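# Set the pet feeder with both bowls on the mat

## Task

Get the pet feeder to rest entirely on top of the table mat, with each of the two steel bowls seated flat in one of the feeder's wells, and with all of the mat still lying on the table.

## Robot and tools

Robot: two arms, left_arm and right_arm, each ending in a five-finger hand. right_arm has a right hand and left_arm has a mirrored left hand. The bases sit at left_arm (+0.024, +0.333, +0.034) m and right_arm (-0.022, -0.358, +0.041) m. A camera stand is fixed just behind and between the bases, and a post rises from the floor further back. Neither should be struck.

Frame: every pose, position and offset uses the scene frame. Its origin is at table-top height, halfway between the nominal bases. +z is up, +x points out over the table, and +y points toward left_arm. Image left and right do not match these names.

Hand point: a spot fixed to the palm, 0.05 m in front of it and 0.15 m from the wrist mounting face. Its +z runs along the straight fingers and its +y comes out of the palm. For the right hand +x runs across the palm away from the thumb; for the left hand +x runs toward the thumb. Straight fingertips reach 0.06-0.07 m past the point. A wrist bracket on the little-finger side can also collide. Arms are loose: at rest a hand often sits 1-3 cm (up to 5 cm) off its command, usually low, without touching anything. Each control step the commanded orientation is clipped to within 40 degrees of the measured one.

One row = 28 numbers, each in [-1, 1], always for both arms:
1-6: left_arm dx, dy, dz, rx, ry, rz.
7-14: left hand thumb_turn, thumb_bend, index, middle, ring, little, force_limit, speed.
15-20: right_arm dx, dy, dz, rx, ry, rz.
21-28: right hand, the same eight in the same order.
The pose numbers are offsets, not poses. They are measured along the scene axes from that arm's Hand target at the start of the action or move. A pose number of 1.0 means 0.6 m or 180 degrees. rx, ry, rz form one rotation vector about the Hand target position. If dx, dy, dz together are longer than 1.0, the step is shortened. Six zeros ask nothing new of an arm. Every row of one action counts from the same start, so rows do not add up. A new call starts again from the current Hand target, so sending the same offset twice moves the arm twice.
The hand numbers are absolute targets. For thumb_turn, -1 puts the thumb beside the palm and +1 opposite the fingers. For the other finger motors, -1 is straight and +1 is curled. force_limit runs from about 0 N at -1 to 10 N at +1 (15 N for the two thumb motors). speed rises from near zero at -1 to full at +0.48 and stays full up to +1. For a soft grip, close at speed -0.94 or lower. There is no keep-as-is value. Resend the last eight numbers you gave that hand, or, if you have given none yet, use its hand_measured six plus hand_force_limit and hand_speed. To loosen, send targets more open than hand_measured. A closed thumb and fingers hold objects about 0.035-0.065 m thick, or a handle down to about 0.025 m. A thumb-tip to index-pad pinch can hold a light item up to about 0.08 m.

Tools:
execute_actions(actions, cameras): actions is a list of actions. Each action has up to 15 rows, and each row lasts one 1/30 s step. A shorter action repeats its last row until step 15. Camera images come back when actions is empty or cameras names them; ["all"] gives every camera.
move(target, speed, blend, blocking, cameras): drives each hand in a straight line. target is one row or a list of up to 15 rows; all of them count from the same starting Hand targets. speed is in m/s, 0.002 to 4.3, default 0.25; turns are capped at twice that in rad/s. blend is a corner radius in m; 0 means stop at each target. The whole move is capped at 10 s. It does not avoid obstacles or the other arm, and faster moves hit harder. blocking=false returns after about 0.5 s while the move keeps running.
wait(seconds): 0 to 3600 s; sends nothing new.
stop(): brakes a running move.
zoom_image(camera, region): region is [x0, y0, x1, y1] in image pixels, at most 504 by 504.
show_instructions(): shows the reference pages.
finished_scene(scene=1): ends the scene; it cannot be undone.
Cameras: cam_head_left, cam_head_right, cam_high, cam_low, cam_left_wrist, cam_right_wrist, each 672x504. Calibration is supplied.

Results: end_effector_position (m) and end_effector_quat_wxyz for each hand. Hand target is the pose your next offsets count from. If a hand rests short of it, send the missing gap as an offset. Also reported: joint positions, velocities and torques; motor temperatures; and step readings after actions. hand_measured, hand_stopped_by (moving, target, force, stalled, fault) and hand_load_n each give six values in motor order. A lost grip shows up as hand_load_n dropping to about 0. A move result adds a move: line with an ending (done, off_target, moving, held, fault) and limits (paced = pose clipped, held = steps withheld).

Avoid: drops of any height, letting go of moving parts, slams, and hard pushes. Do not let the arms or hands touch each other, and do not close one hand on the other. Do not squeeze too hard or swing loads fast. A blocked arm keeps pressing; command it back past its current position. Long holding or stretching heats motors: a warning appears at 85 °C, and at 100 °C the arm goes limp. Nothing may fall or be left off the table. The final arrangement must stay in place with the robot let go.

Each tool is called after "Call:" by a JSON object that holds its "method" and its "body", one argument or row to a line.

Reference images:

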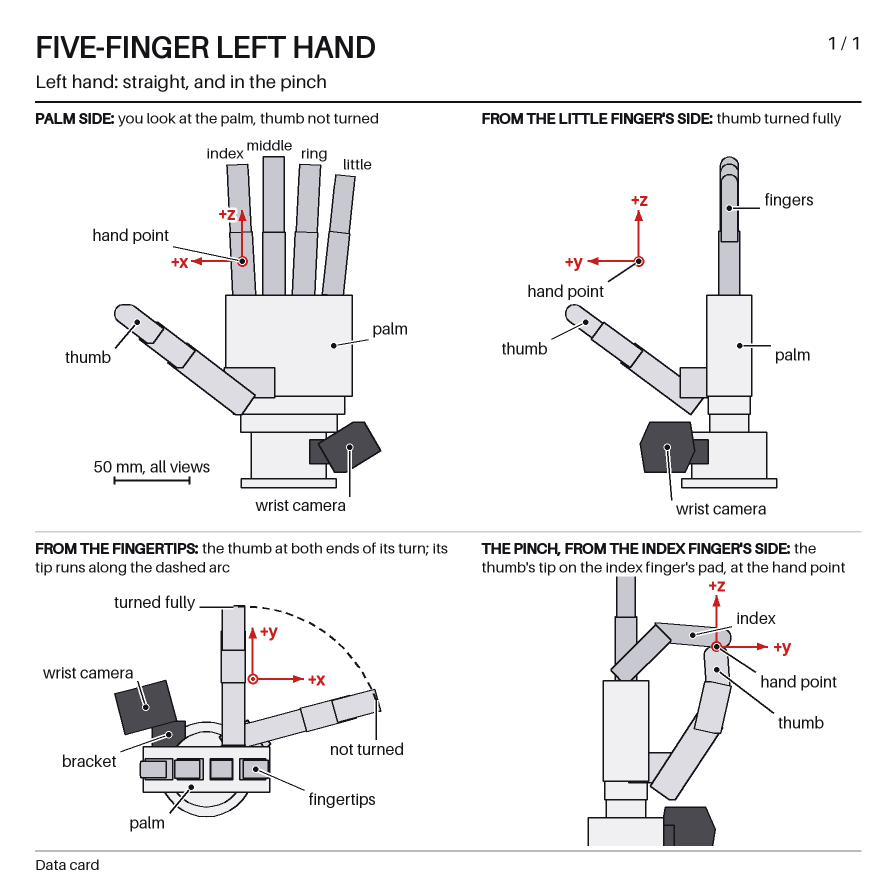

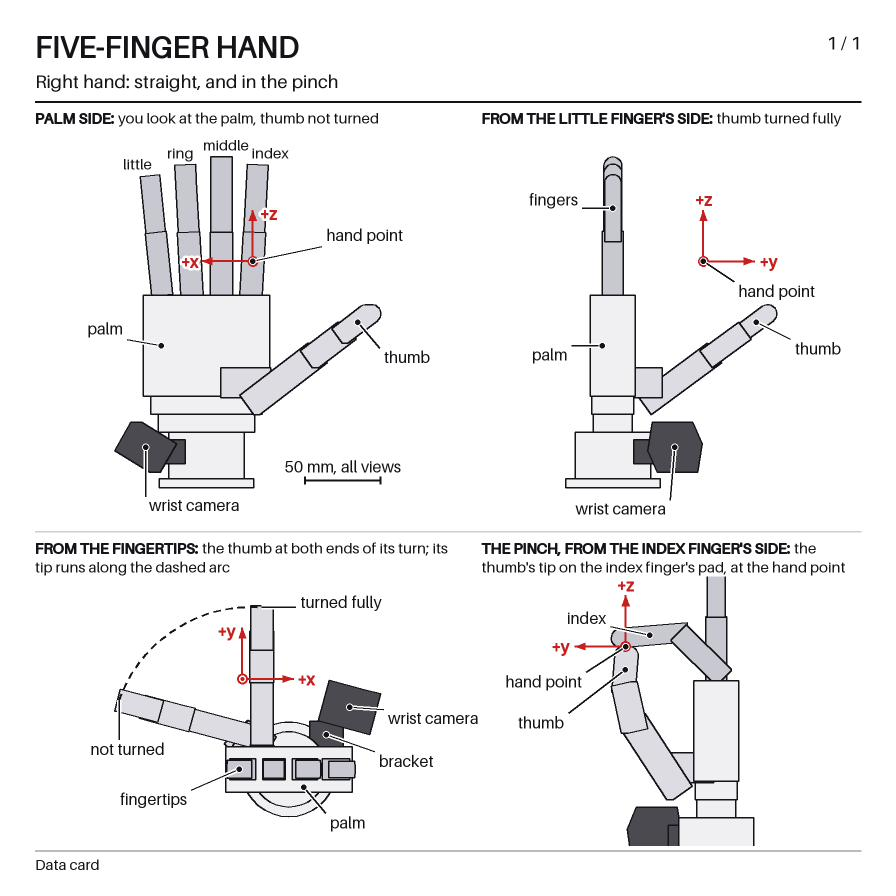

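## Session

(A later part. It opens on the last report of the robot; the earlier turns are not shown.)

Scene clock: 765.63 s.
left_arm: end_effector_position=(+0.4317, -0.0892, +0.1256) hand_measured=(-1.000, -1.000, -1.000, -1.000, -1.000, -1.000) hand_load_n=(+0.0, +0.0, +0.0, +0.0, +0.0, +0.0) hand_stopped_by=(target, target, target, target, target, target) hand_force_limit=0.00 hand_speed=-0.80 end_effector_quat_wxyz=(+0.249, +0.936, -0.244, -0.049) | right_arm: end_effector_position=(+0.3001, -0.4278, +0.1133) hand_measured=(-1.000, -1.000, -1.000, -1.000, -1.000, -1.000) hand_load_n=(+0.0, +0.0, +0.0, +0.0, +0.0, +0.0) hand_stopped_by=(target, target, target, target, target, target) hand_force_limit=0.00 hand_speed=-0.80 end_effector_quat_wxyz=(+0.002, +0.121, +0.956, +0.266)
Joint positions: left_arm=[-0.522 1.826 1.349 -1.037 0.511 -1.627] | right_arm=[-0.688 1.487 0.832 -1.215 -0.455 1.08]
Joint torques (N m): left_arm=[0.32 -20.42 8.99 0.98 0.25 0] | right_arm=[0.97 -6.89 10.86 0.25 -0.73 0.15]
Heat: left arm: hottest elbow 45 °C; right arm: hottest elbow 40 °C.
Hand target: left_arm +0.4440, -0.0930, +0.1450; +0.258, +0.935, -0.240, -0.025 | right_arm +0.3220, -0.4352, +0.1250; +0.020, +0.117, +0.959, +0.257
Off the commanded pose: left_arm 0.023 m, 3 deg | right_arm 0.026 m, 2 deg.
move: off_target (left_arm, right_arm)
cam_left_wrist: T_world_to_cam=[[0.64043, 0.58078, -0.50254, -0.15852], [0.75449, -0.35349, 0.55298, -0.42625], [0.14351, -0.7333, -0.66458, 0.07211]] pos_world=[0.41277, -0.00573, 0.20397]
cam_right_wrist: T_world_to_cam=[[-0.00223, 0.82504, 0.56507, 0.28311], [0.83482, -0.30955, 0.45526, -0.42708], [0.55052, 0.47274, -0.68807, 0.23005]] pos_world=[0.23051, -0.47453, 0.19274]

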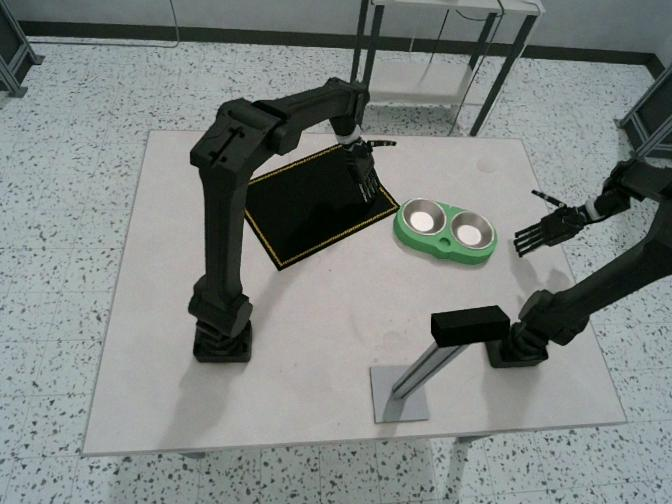

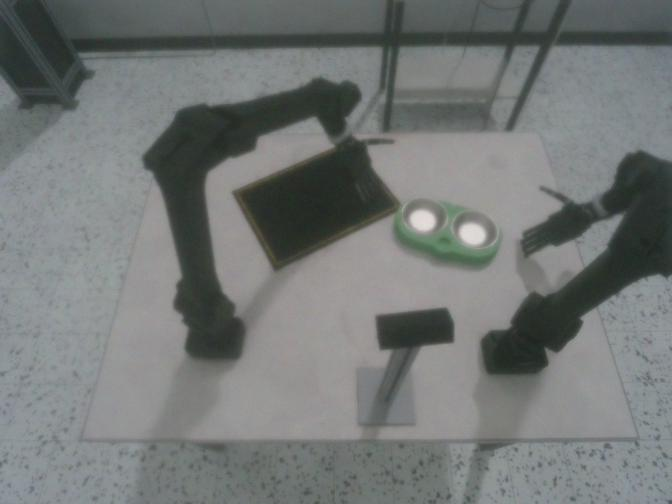

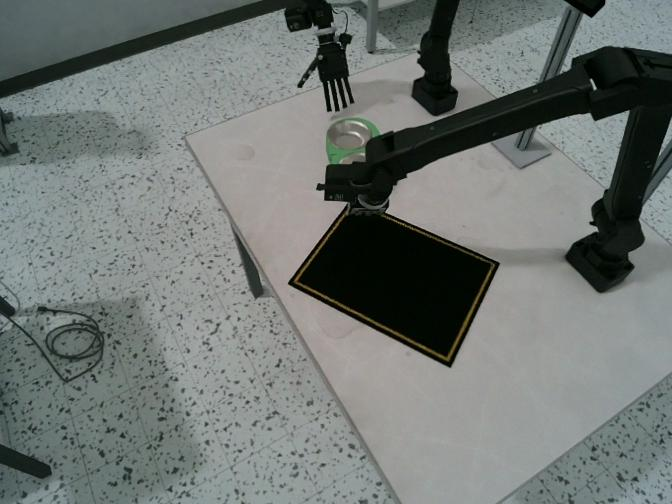

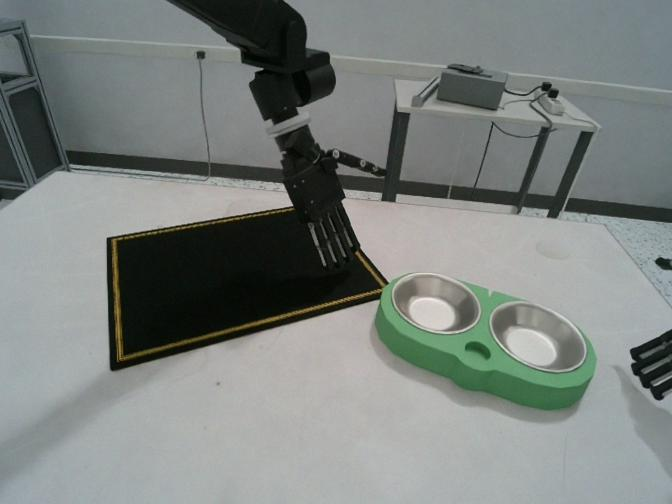

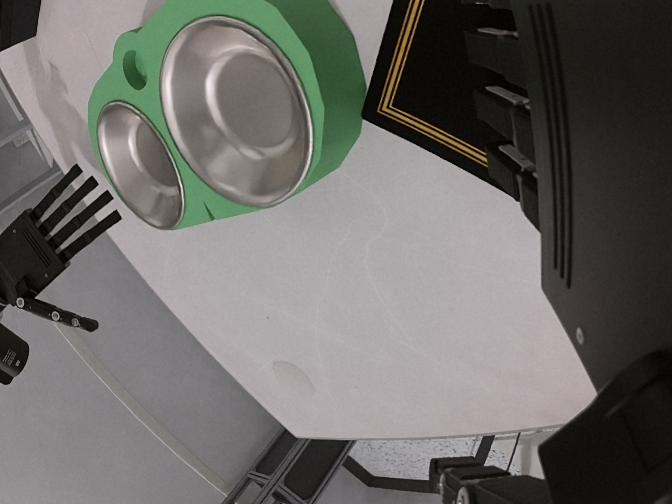

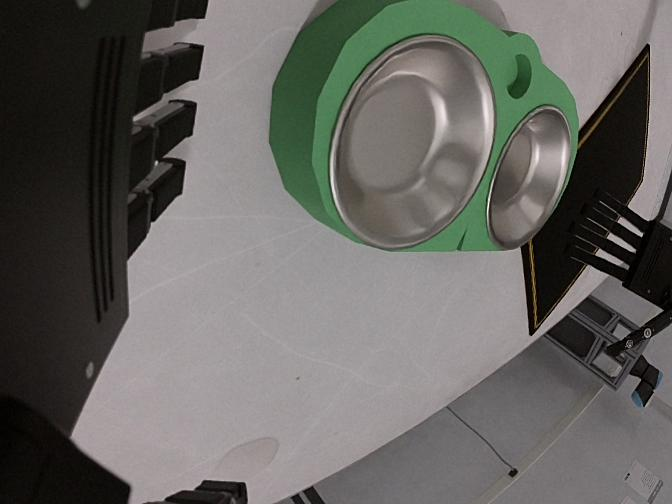

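Call:
{"method": "move", "body": {
  "target": [
    [-0.035,-0.04,-0.048,0,0,0,-1,-1,-1,-1,-1,-1,0,-0.8,0.01,0.03,-0.036,0,0,0,-1,-1,-1,-1,-1,-1,0,-0.8],
    [-0.042,-0.0555,-0.05,0,0,0,-1,-1,-1,-1,-1,-1,0,-0.8,0.0175,0.0505,-0.036,0,0,0,-1,-1,-1,-1,-1,-1,0,-0.8],
    [-0.085,-0.175,-0.045,0,0,0,-1,-1,-1,-1,-1,-1,0,-0.8,0.04,0.115,-0.036,0,0,0,-1,-1,-1,-1,-1,-1,0,-0.8]
  ],
  "speed": 0.06,
  "blend": 0.005,
  "cameras": ["cam_low","cam_head_left","cam_left_wrist","cam_right_wrist"]
}}

Call:
{"method": "zoom_image", "body": {
  "camera": "cam_low",
  "region": [340, 180, 672, 460]
}}

Scene clock: 786.20 s.
left_arm: end_effector_position=(+0.3933, -0.1562, +0.0955) hand_measured=(-1.000, -1.000, -1.000, -1.000, -1.000, -1.000) hand_load_n=(+0.0, +0.0, +0.0, +0.5, +0.0, +0.0) hand_stopped_by=(target, target, target, target, target, target) hand_force_limit=0.00 hand_speed=-0.80 end_effector_quat_wxyz=(+0.233, +0.947, -0.216, -0.047) | right_arm: end_effector_position=(+0.3405, -0.3848, +0.0978) hand_measured=(-1.000, -1.000, -1.000, -1.000, -1.000, -1.000) hand_load_n=(+0.0, +0.0, +0.0, +0.0, +0.5, +0.0) hand_stopped_by=(target, target, target, target, target, target) hand_force_limit=0.00 hand_speed=-0.80 end_effector_quat_wxyz=(+0.016, +0.124, +0.961, +0.247)
Joint positions: left_arm=[-0.682 1.852 1.312 -0.886 0.459 -1.868] | right_arm=[-0.508 1.485 0.801 -1.048 -0.477 1.295]
Joint torques (N m): left_arm=[-2.32 -17.32 12.7 1.54 0.93 0.05] | right_arm=[2.9 -8.23 6.17 0.44 -1.5 0.28]
Heat: left arm: hottest elbow 44 °C; right arm: hottest elbow 40 °C.
Hand target: left_arm +0.3930, -0.1980, +0.1180; +0.258, +0.935, -0.240, -0.025 | right_arm +0.3460, -0.3662, +0.1034; +0.020, +0.117, +0.959, +0.257
Off the commanded pose: left_arm 0.047 m, 5 deg | right_arm 0.020 m, 2 deg.
move: off_target (left_arm, right_arm)
cam_left_wrist: T_world_to_cam=[[0.60474, 0.63538, -0.48019, -0.08981], [0.77494, -0.33033, 0.53885, -0.40726], [0.18375, -0.69798, -0.69215, 0.00079]] pos_world=[0.36977, -0.07692, 0.17687]
cam_right_wrist: T_world_to_cam=[[-0.00391, 0.84786, 0.53021, 0.26932], [0.82084, -0.30011, 0.48596, -0.43511], [0.57115, 0.43712, -0.69478, 0.1568]] pos_world=[0.26865, -0.42747, 0.17759]
Images, in order (width x height): cam_head_left 672x504, cam_low 672x504, cam_left_wrist 672x504, cam_right_wrist 672x504.

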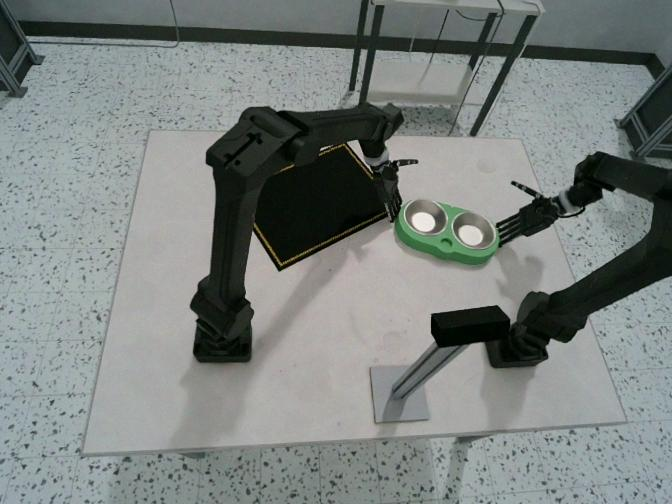

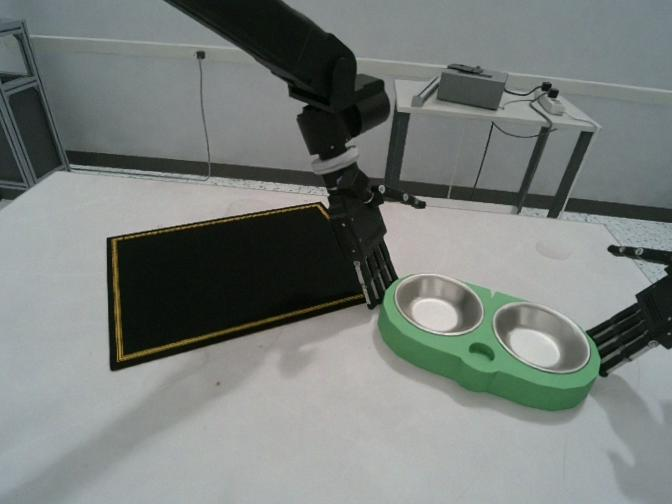

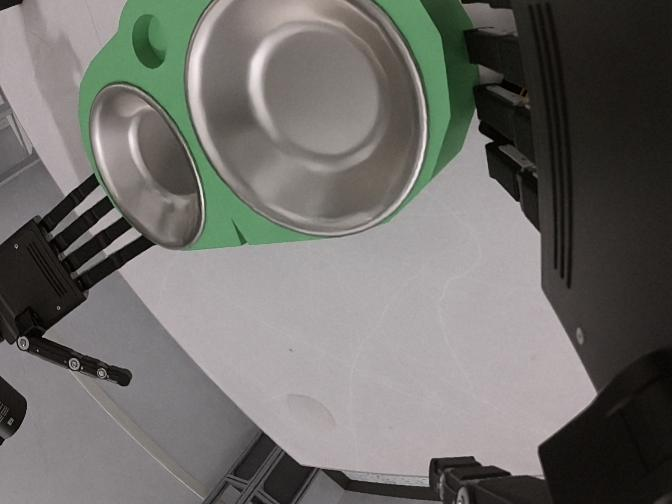

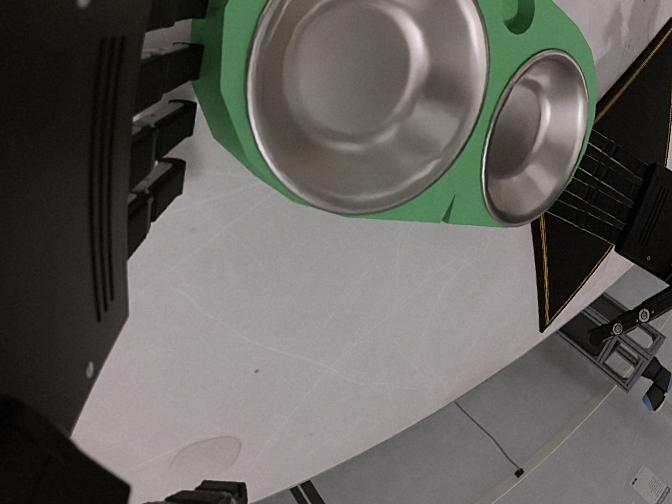

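Scaled by 1.518 from the camera's image (finer frame: 960x720).

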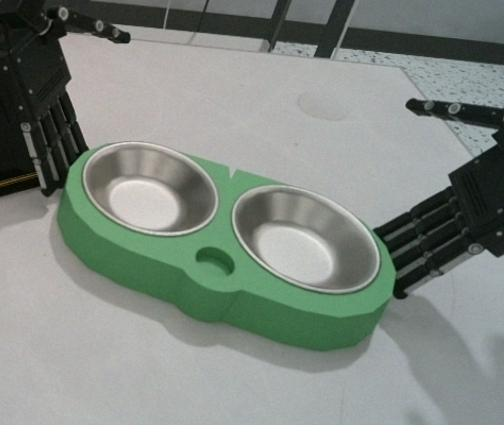

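Call:
{"method": "move", "body": {
  "target": [
    [0.022,0.063,0,0,0,0,-1,-1,-1,-1,-1,-1,0,-0.8,-0.042,-0.06,-0.019,0,0,0,-1,-1,-1,-1,-1,-1,0,-0.8],
    [-0.0,0.0,0.0,0,0,0,-1,-1,-1,-1,-1,-1,0,-0.8,-0.045,0.02,-0.019,0,0,0,-1,-1,-1,-1,-1,-1,0,-0.8]
  ],
  "speed": 0.06,
  "cameras": ["cam_low","cam_head_left","cam_left_wrist","cam_right_wrist"]
}}

Call:
{"method": "zoom_image", "body": {
  "camera": "cam_low",
  "region": [340, 180, 672, 460]
}}

Scene clock: 797.33 s.
left_arm: end_effector_position=(+0.3952, -0.1563, +0.0966) hand_measured=(-1.000, -1.000, -1.000, -1.000, -1.000, -1.000) hand_load_n=(+0.0, +0.0, +0.0, +0.0, +0.0, +0.0) hand_stopped_by=(target, target, target, target, target, target) hand_force_limit=0.00 hand_speed=-0.80 end_effector_quat_wxyz=(+0.233, +0.947, -0.218, -0.044) | right_arm: end_effector_position=(+0.3193, -0.3787, +0.0911) hand_measured=(-1.000, -1.000, -1.000, -1.000, -1.000, -1.000) hand_load_n=(+0.0, +0.0, +0.0, +0.5, +0.5, +0.0) hand_stopped_by=(target, target, target, target, target, target) hand_force_limit=0.00 hand_speed=-0.80 end_effector_quat_wxyz=(+0.029, +0.125, +0.962, +0.240)
Joint positions: left_arm=[-0.68 1.852 1.315 -0.884 0.456 -1.861] | right_arm=[-0.521 1.425 0.719 -0.998 -0.471 1.291]
Joint torques (N m): left_arm=[-2.37 -17.26 12.48 1.51 1.07 0.01] | right_arm=[3.49 -6.53 5.31 0.43 -1.71 0.27]
Heat: left arm: hottest elbow 45 °C; right arm: hottest elbow 38 °C.
Hand target: left_arm +0.3930, -0.1980, +0.1180; +0.258, +0.935, -0.240, -0.025 | right_arm +0.3190, -0.3542, +0.0920; +0.020, +0.117, +0.959, +0.257
Off the commanded pose: left_arm 0.047 m, 5 deg | right_arm 0.025 m, 2 deg.
move: off_target (left_arm, right_arm)
cam_left_wrist: T_world_to_cam=[[0.61073, 0.63244, -0.47648, -0.09356], [0.76947, -0.33198, 0.54563, -0.40821], [0.18689, -0.69986, -0.68939, -0.00068]] pos_world=[0.37138, -0.07683, 0.17768]
cam_right_wrist: T_world_to_cam=[[-0.00774, 0.85742, 0.51456, 0.27384], [0.80762, -0.29807, 0.50883, -0.40972], [0.58965, 0.41951, -0.69016, 0.14863]] pos_world=[0.24538, -0.41928, 0.17015]
Images, in order (width x height): cam_head_left 672x504, cam_low 672x504, cam_left_wrist 672x504, cam_right_wrist 672x504.

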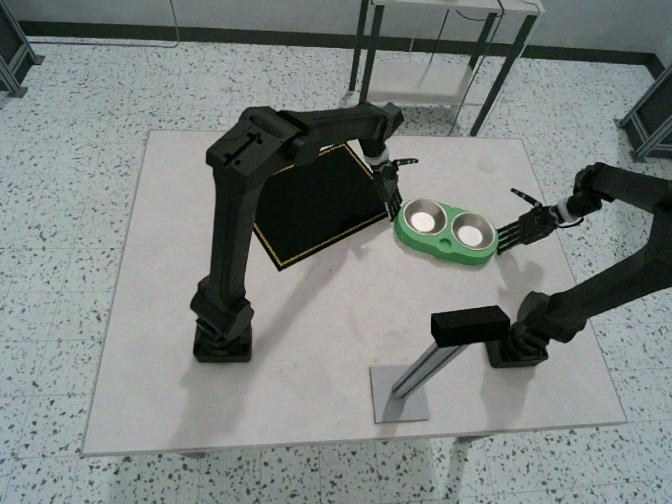

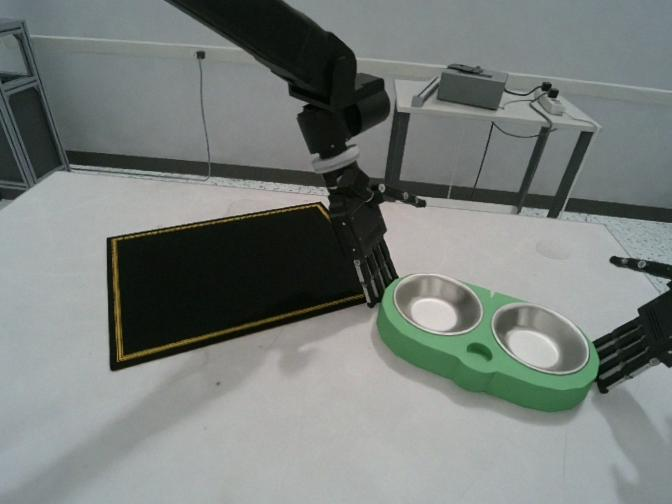

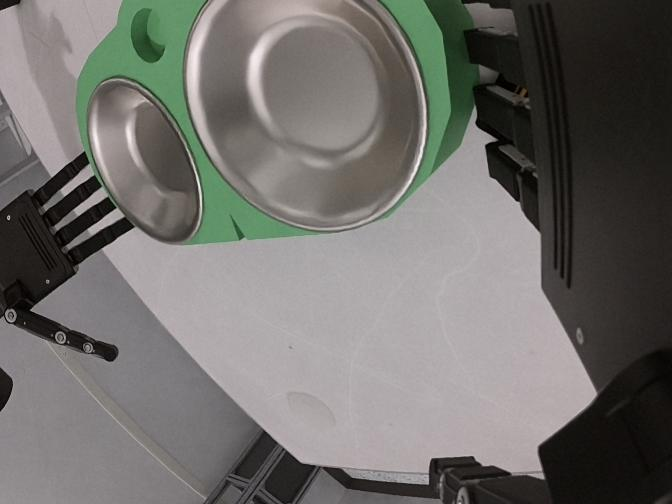

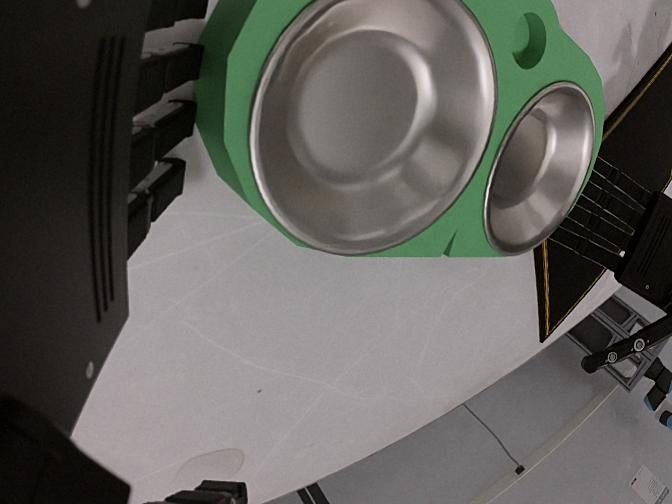

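Scaled by 1.518 from the camera's image (finer frame: 960x720).

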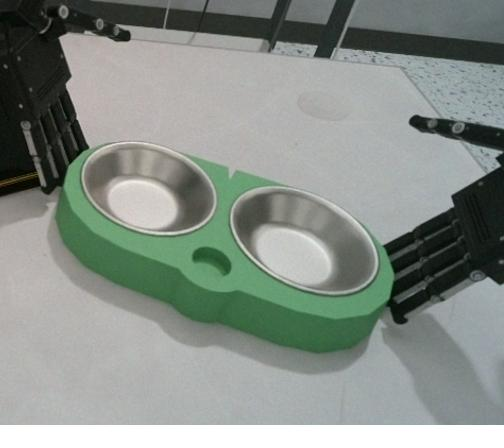

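Call:
{"method": "move", "body": {
  "target": [
    [-0.04,-0.11,0.0,0,0,0,-1,-1,-1,-1,-1,-1,0,-0.8,0.018,0.045,0.003,0,0,0,-1,-1,-1,-1,-1,-1,0,-0.8],
    [-0.04,-0.11,0.07,0,0,0,-1,-1,-1,-1,-1,-1,0,-0.8,0.05,0.05,0.07,0,0,0,-1,-1,-1,-1,-1,-1,0,-0.8]
  ],
  "speed": 0.05,
  "blend": 0.005,
  "cameras": ["cam_low","cam_head_left","cam_left_wrist","cam_right_wrist"]
}}

Call:
{"method": "zoom_image", "body": {
  "camera": "cam_low",
  "region": [340, 180, 672, 460]
}}

Scene clock: 806.67 s.
left_arm: end_effector_position=(+0.4028, -0.1659, +0.0935) hand_measured=(-1.000, -1.000, -1.000, -1.000, -1.000, -1.000) hand_load_n=(+0.0, +0.0, +0.0, +0.0, +2.0, +0.0) hand_stopped_by=(target, target, target, target, target, target) hand_force_limit=0.00 hand_speed=-0.80 end_effector_quat_wxyz=(+0.189, +0.962, -0.190, -0.048) | right_arm: end_effector_position=(+0.3220, -0.3665, +0.0994) hand_measured=(-1.000, -1.000, -1.000, -1.000, -1.000, -1.000) hand_load_n=(+0.0, -0.5, +0.0, +0.5, +0.5, +0.0) hand_stopped_by=(target, target, target, target, target, target) hand_force_limit=0.00 hand_speed=-0.80 end_effector_quat_wxyz=(+0.004, +0.144, +0.966, +0.213)
Joint positions: left_arm=[-0.711 1.878 1.386 -0.959 0.375 -1.943] | right_arm=[-0.448 1.381 0.735 -1.046 -0.412 1.408]
Joint torques (N m): left_arm=[-7.71 -20.95 16.12 1.5 3.66 -0.28] | right_arm=[6.95 -7.24 11.06 -0.64 -4.67 0.34]
Heat: left arm: hottest elbow 45 °C; right arm: hottest elbow 38 °C.
Hand target: left_arm +0.3690, -0.2640, +0.1600; +0.258, +0.935, -0.240, -0.025 | right_arm +0.3490, -0.3242, +0.1340; +0.020, +0.117, +0.959, +0.257
Off the commanded pose: left_arm 0.123 m, 11 deg | right_arm 0.061 m, 6 deg.
move: off_target (left_arm, right_arm)
cam_left_wrist: T_world_to_cam=[[0.57418, 0.70673, -0.41335, -0.07244], [0.78805, -0.34015, 0.51311, -0.42133], [0.22203, -0.62035, -0.75224, -0.00603]] pos_world=[0.37496, -0.09586, 0.1817]
cam_right_wrist: T_world_to_cam=[[0.04587, 0.88023, 0.47232, 0.25445], [0.83167, -0.29557, 0.47006, -0.41544], [0.55337, 0.37126, -0.74562, 0.14715]] pos_world=[0.25241, -0.4014, 0.18482]
Images, in order (width x height): cam_head_left 672x504, cam_low 672x504, cam_left_wrist 672x504, cam_right_wrist 672x504.

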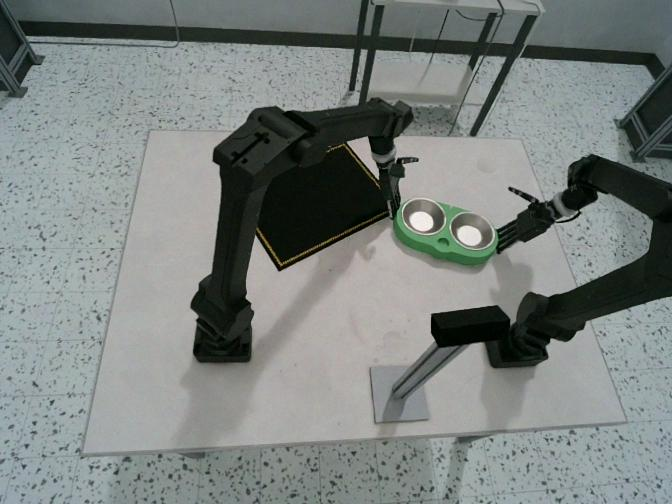

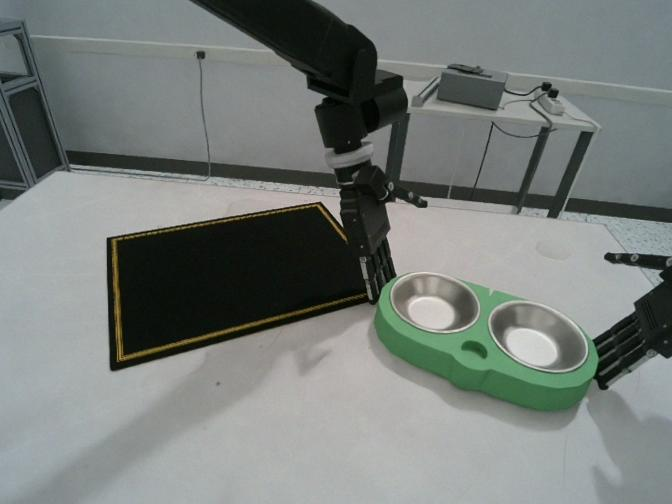

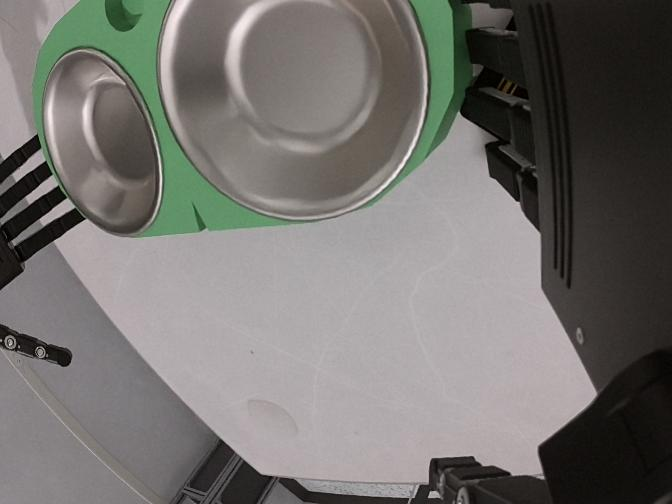

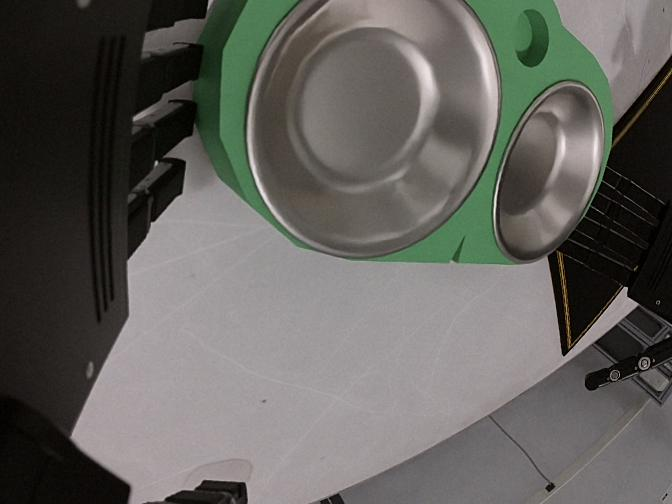

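Scaled by 1.518 from the camera's image (finer frame: 960x720).

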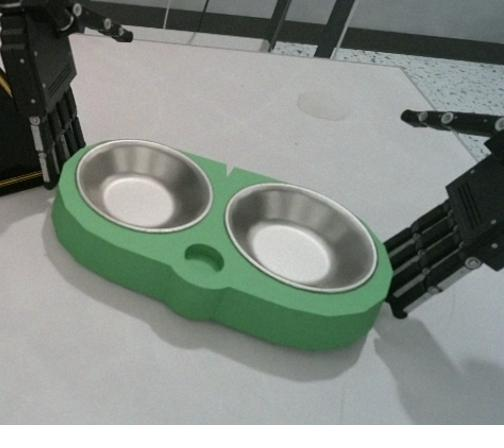

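Call:
{"method": "move", "body": {
  "target": [0,0,0.045,0,0,0,-1,-1,-1,-1,-1,-1,0,-0.8,0.02,0.005,0.045,0,0,0,-1,-1,-1,-1,-1,-1,0,-0.8],
  "speed": 0.05,
  "blend": 0.005,
  "cameras": ["cam_low","cam_head_left"]
}}

Call:
{"method": "zoom_image", "body": {
  "camera": "cam_low",
  "region": [340, 180, 672, 460]
}}

Scene clock: 812.73 s.
left_arm: end_effector_position=(+0.3908, -0.1613, +0.0936) hand_measured=(-1.000, -1.000, -1.000, -1.000, -1.000, -1.000) hand_load_n=(+0.0, +0.0, +0.0, +0.0, +1.5, +0.0) hand_stopped_by=(target, target, target, target, target, target) hand_force_limit=0.00 hand_speed=-0.80 end_effector_quat_wxyz=(+0.174, +0.964, -0.189, -0.073) | right_arm: end_effector_position=(+0.3459, -0.3694, +0.1348) hand_measured=(-1.000, -1.000, -1.000, -1.000, -1.000, -1.000) hand_load_n=(+0.0, +0.0, +0.0, +0.0, +1.0, +0.0) hand_stopped_by=(target, target, target, target, target, target) hand_force_limit=0.00 hand_speed=-0.80 end_effector_quat_wxyz=(+0.024, +0.133, +0.969, +0.207)
Joint positions: left_arm=[-0.718 1.878 1.398 -1.028 0.375 -1.943] | right_arm=[-0.427 1.356 0.823 -1.109 -0.414 1.416]
Joint torques (N m): left_arm=[-7.06 -23.77 17.44 1.63 3.83 -0.24] | right_arm=[6.83 -6.95 10.21 -0.92 -4.62 0.49]
Motor temperatures (°C): left_arm=[29 35 46 26 33 27] | right_arm=[28 29 38 26 37 27]
Heat: left arm: hottest elbow 46 °C; right arm: hottest elbow 38 °C.
Hand target: left_arm +0.3690, -0.2640, +0.1870; +0.258, +0.935, -0.240, -0.025 | right_arm +0.3610, -0.3212, +0.1610; +0.020, +0.117, +0.959, +0.257
Off the commanded pose: left_arm 0.140 m, 13 deg | right_arm 0.057 m, 6 deg.
move: off_target (left_arm, right_arm)
Images, in order (width x height): cam_head_left 672x504, cam_low 672x504.

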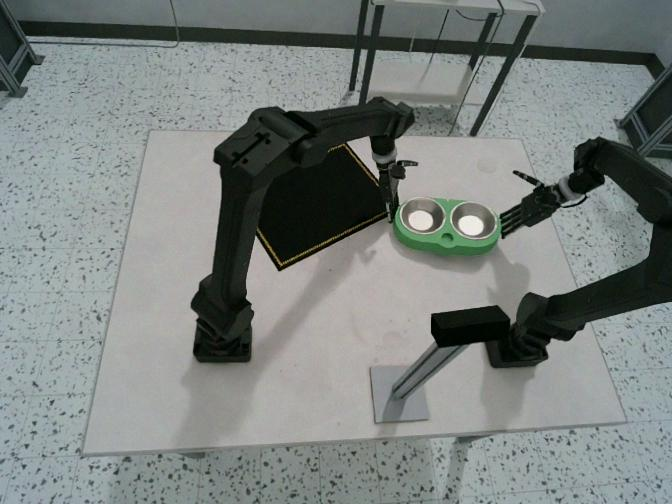

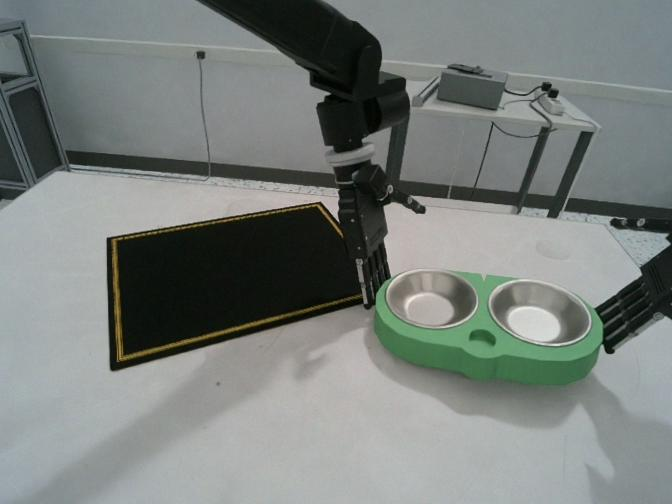

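Scaled by 1.518 from the camera's image (finer frame: 960x720).

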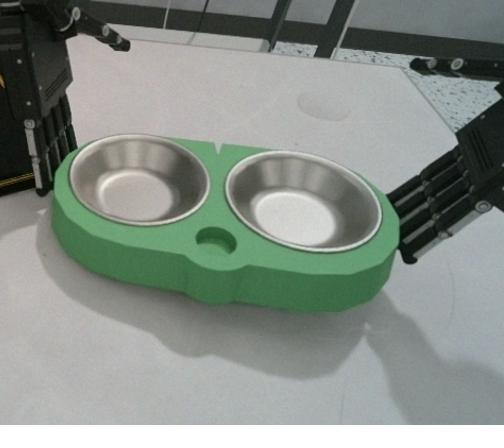

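Call:
{"method": "move", "body": {
  "target": [0,0,0.06,0,0,0,-1,-1,-1,-1,-1,-1,0,-0.8,-0.015,0.005,-0.01,0,0,0,-1,-1,-1,-1,-1,-1,0,-0.8],
  "speed": 0.05,
  "blend": 0.005,
  "cameras": ["cam_low","cam_head_left"]
}}

Call:
{"method": "zoom_image", "body": {
  "camera": "cam_low",
  "region": [340, 180, 672, 460]
}}

Scene clock: 817.70 s.
left_arm: end_effector_position=(+0.3767, -0.1598, +0.1164) hand_measured=(-1.000, -1.000, -1.000, -1.000, -1.000, -1.000) hand_load_n=(+0.0, +0.0, +0.0, +0.5, +1.5, +0.0) hand_stopped_by=(target, target, target, target, target, target) hand_force_limit=0.00 hand_speed=-0.80 end_effector_quat_wxyz=(+0.162, +0.965, -0.186, -0.093) | right_arm: end_effector_position=(+0.3463, -0.3682, +0.1380) hand_measured=(-1.000, -1.000, -1.000, -1.000, -1.000, -1.000) hand_load_n=(+0.0, +0.0, +0.0, +0.0, +1.0, +0.0) hand_stopped_by=(target, target, target, target, target, target) hand_force_limit=0.00 hand_speed=-0.80 end_effector_quat_wxyz=(+0.028, +0.130, +0.970, +0.205)
Joint positions: left_arm=[-0.734 1.849 1.429 -1.131 0.375 -1.957] | right_arm=[-0.422 1.346 0.823 -1.109 -0.412 1.417]
Joint torques (N m): left_arm=[-5.89 -24 19.23 2.13 3.84 -0.1] | right_arm=[6.48 -7.06 7.75 -0.4 -4.57 0.47]
Heat: left arm: hottest elbow 47 °C; right arm: hottest wrist yaw 40 °C.
Hand target: left_arm +0.3690, -0.2640, +0.2230; +0.258, +0.935, -0.240, -0.025 | right_arm +0.3520, -0.3182, +0.1550; +0.020, +0.117, +0.959, +0.257
Off the commanded pose: left_arm 0.149 m, 15 deg | right_arm 0.053 m, 6 deg.
move: off_target (left_arm, right_arm)
Images, in order (width x height): cam_head_left 672x504, cam_low 672x504.

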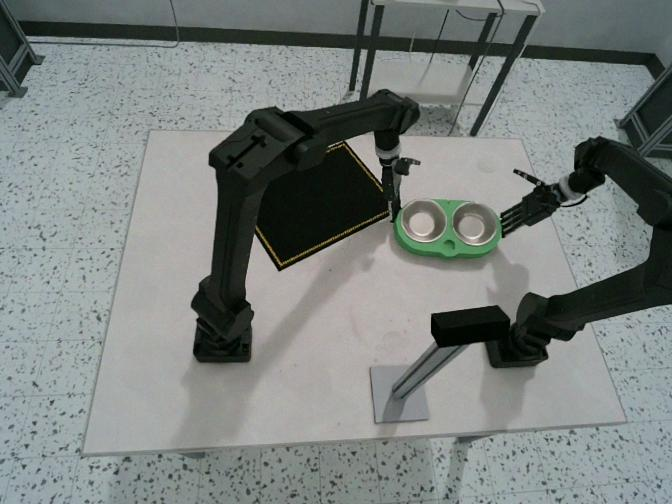

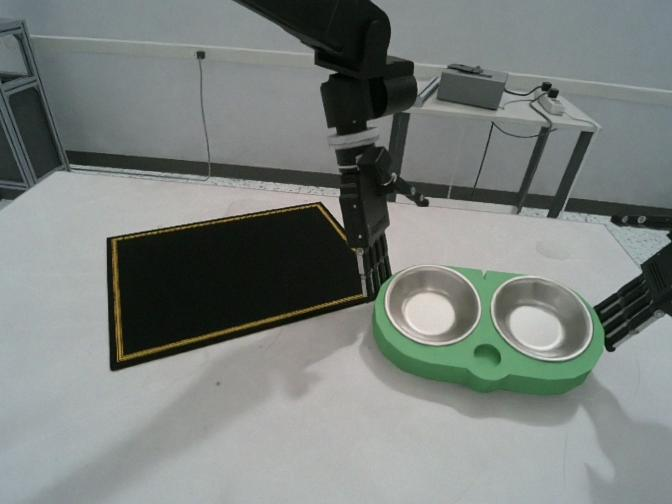

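Scaled by 1.518 from the camera's image (finer frame: 960x720).

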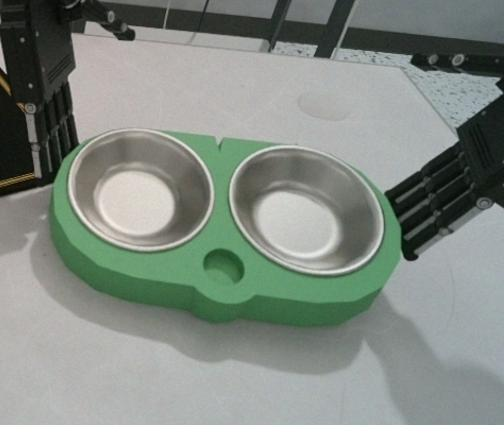

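Call:
{"method": "wait", "body": {
  "seconds": 0.1,
  "cameras": ["cam_low","cam_left_wrist","cam_right_wrist"]
}}

Call:
{"method": "zoom_image", "body": {
  "camera": "cam_low",
  "region": [340, 180, 672, 460]
}}

Scene clock: 827.03 s.
left_arm: end_effector_position=(+0.3767, -0.1598, +0.1164) hand_measured=(-1.000, -1.000, -1.000, -1.000, -1.000, -1.000) hand_load_n=(+0.0, +0.0, +0.0, +0.5, +1.0, +0.0) hand_stopped_by=(target, target, target, target, target, target) hand_force_limit=0.00 hand_speed=-0.80 end_effector_quat_wxyz=(+0.162, +0.965, -0.186, -0.093) | right_arm: end_effector_position=(+0.3463, -0.3682, +0.1380) hand_measured=(-1.000, -1.000, -1.000, -1.000, -1.000, -1.000) hand_load_n=(+0.0, +0.0, +0.0, +0.0, +1.0, +0.0) hand_stopped_by=(target, target, target, target, target, target) hand_force_limit=0.00 hand_speed=-0.80 end_effector_quat_wxyz=(+0.028, +0.130, +0.970, +0.205)
Joint positions: left_arm=[-0.734 1.849 1.429 -1.131 0.375 -1.957] | right_arm=[-0.422 1.346 0.823 -1.109 -0.412 1.417]
Joint torques (N m): left_arm=[-5.89 -24.12 19.23 2.13 3.84 -0.1] | right_arm=[6.48 -7.06 7.75 -0.4 -4.57 0.47]
Motor temperatures (°C): left_arm=[29 36 52 26 41 27] | right_arm=[28 29 37 26 45 27]
Heat: left arm: hottest elbow 52 °C; right arm: hottest wrist yaw 45 °C.
Hand target: left_arm +0.3690, -0.2640, +0.2230; +0.258, +0.935, -0.240, -0.025 | right_arm +0.3520, -0.3182, +0.1550; +0.020, +0.117, +0.959, +0.257
Off the commanded pose: left_arm 0.149 m, 15 deg | right_arm 0.053 m, 6 deg.
wait: 0.10 s; at rest from the start
cam_left_wrist: T_world_to_cam=[[0.54986, 0.73002, -0.40587, -0.04031], [0.82063, -0.38162, 0.42535, -0.41918], [0.15563, -0.56696, -0.80891, 0.06095]] pos_world=[0.35668, -0.09599, 0.21124]
cam_right_wrist: T_world_to_cam=[[0.00662, 0.89159, 0.45279, 0.25707], [0.81145, -0.2694, 0.51862, -0.44435], [0.58438, 0.36398, -0.72527, 0.14682]] pos_world=[0.27307, -0.40235, 0.22053]

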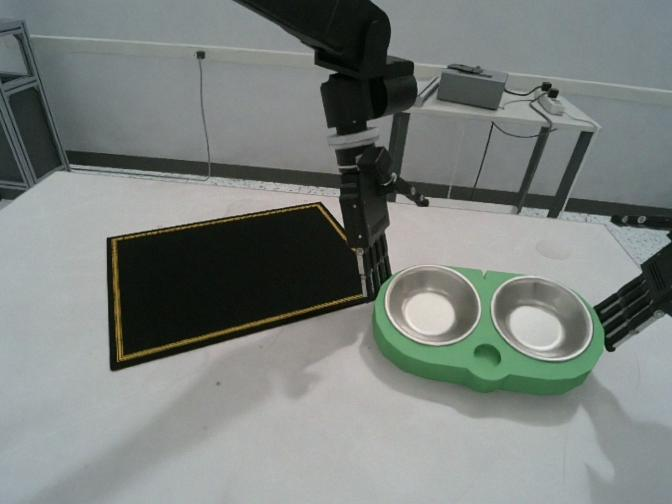

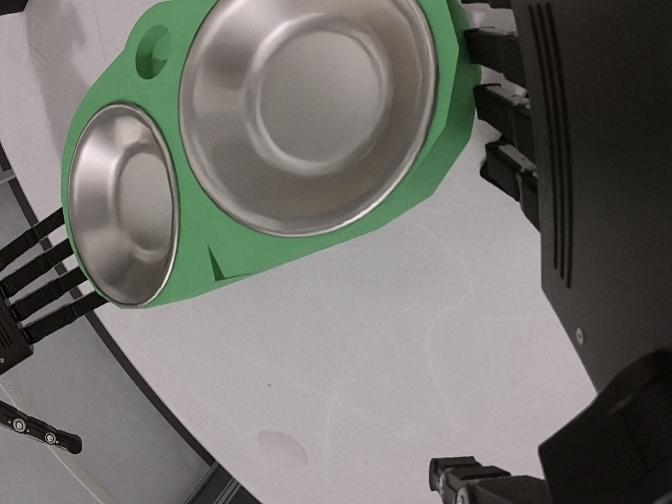

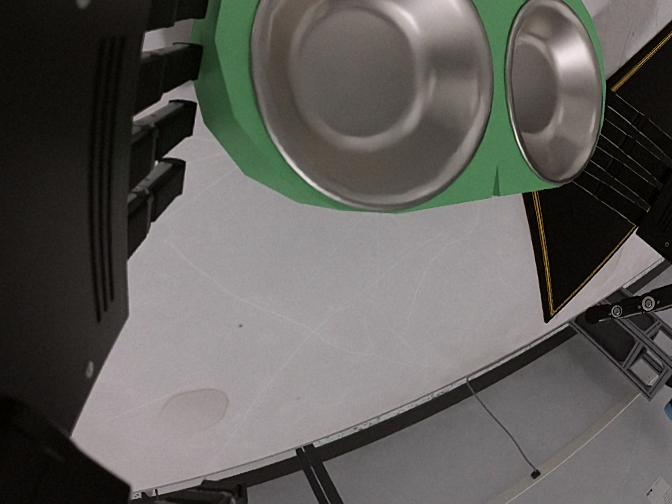

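Scaled by 1.518 from the camera's image (finer frame: 960x720).

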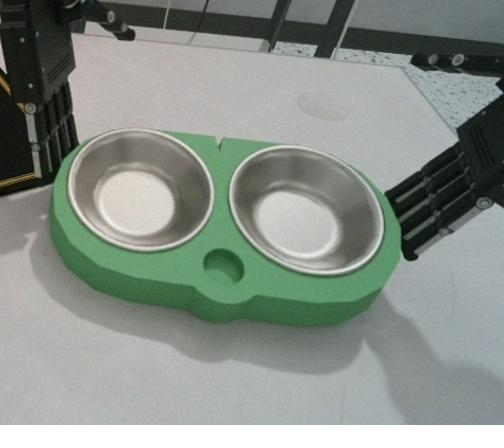

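Call:
{"method": "move", "body": {
  "target": [0.0,0,0.012,0.023,0.064,0,-1,-1,-1,-1,-1,-1,0,-0.8,0.0,0.0,0.012,0.023,0.064,0,-1,-1,-1,-1,-1,-1,0,-0.8],
  "speed": 0.08,
  "cameras": ["cam_low","cam_head_left","cam_left_wrist","cam_right_wrist"]
}}

Call:
{"method": "zoom_image", "body": {
  "camera": "cam_low",
  "region": [340, 180, 672, 460]
}}

Scene clock: 835.73 s.
left_arm: end_effector_position=(+0.3579, -0.2514, +0.2049) hand_measured=(-1.000, -1.000, -1.000, -1.000, -1.000, -1.000) hand_load_n=(+0.0, +0.0, +0.0, +0.0, +0.0, +0.0) hand_stopped_by=(target, target, target, target, target, target) hand_force_limit=0.00 hand_speed=-0.80 end_effector_quat_wxyz=(+0.229, +0.939, -0.211, -0.144) | right_arm: end_effector_position=(+0.3332, -0.3107, +0.1463) hand_measured=(-1.000, -1.000, -1.000, -1.000, -1.000, -1.000) hand_load_n=(+0.0, +0.0, +0.0, +0.0, +0.0, -0.5) hand_stopped_by=(target, target, target, target, target, target) hand_force_limit=0.00 hand_speed=-0.80 end_effector_quat_wxyz=(-0.094, +0.134, +0.947, +0.277)
Joint positions: left_arm=[-0.817 1.944 1.756 -1.344 0.547 -1.986] | right_arm=[-0.317 1.441 0.889 -1.325 -0.517 1.468]
Joint torques (N m): left_arm=[0.97 -21.19 13.15 0.24 0.59 0.1] | right_arm=[-0.26 -6.59 11.69 -0.61 -0.79 0.13]
Heat: left arm: hottest elbow 54 °C; right arm: hottest wrist yaw 47 °C.
Hand target: left_arm +0.3690, -0.2640, +0.2302; +0.247, +0.937, -0.212, -0.127 | right_arm +0.3520, -0.3182, +0.1622; -0.080, +0.142, +0.946, +0.279
Off the commanded pose: left_arm 0.030 m, 3 deg | right_arm 0.026 m, 2 deg.
move: off_target (left_arm, right_arm)
cam_left_wrist: T_world_to_cam=[[0.53394, 0.63702, -0.55598, 0.08591], [0.84519, -0.38361, 0.37216, -0.47469], [0.02379, -0.66861, -0.74323, 0.09171]] pos_world=[0.35315, -0.1755, 0.29258]
cam_right_wrist: T_world_to_cam=[[0.08681, 0.79752, 0.59701, 0.12508], [0.91085, -0.30626, 0.27668, -0.43176], [0.40349, 0.51978, -0.75301, 0.2523]] pos_world=[0.28061, -0.36312, 0.23477]
Images, in order (width x height): cam_head_left 672x504, cam_low 672x504, cam_left_wrist 672x504, cam_right_wrist 672x504.

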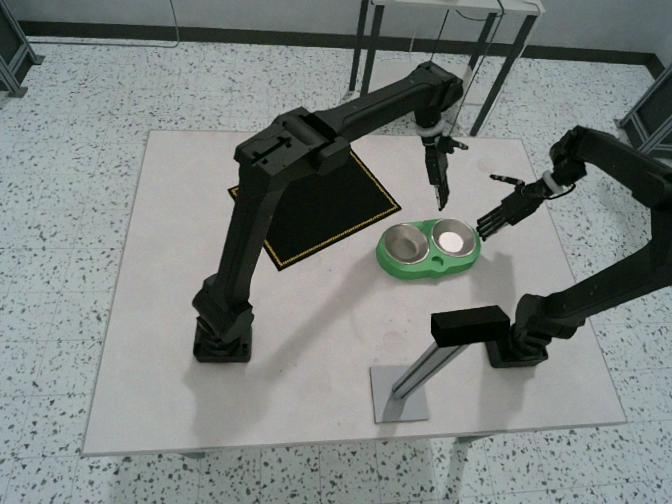

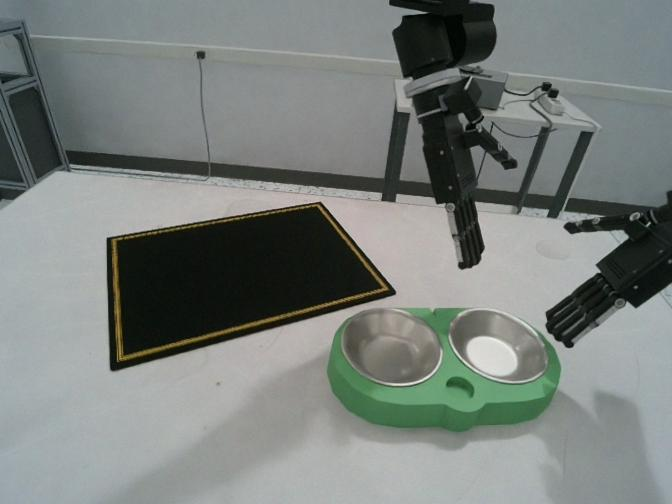

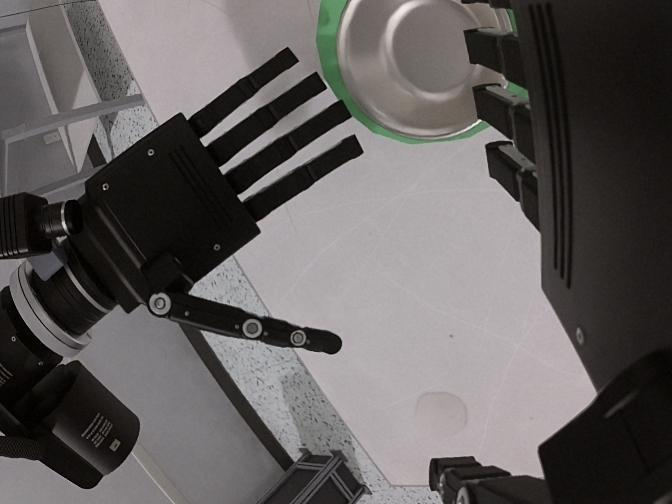

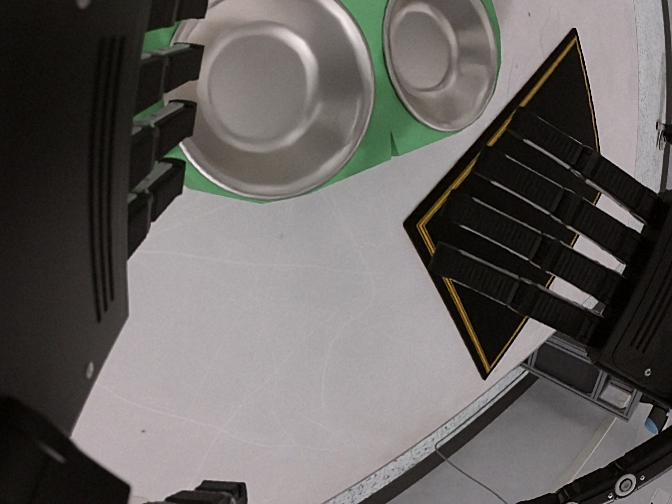

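Scaled by 1.518 from the camera's image (finer frame: 960x720).

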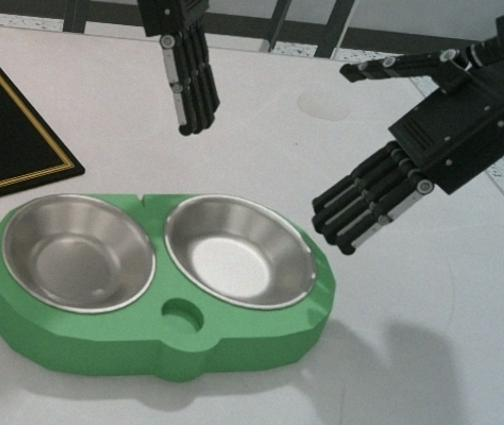

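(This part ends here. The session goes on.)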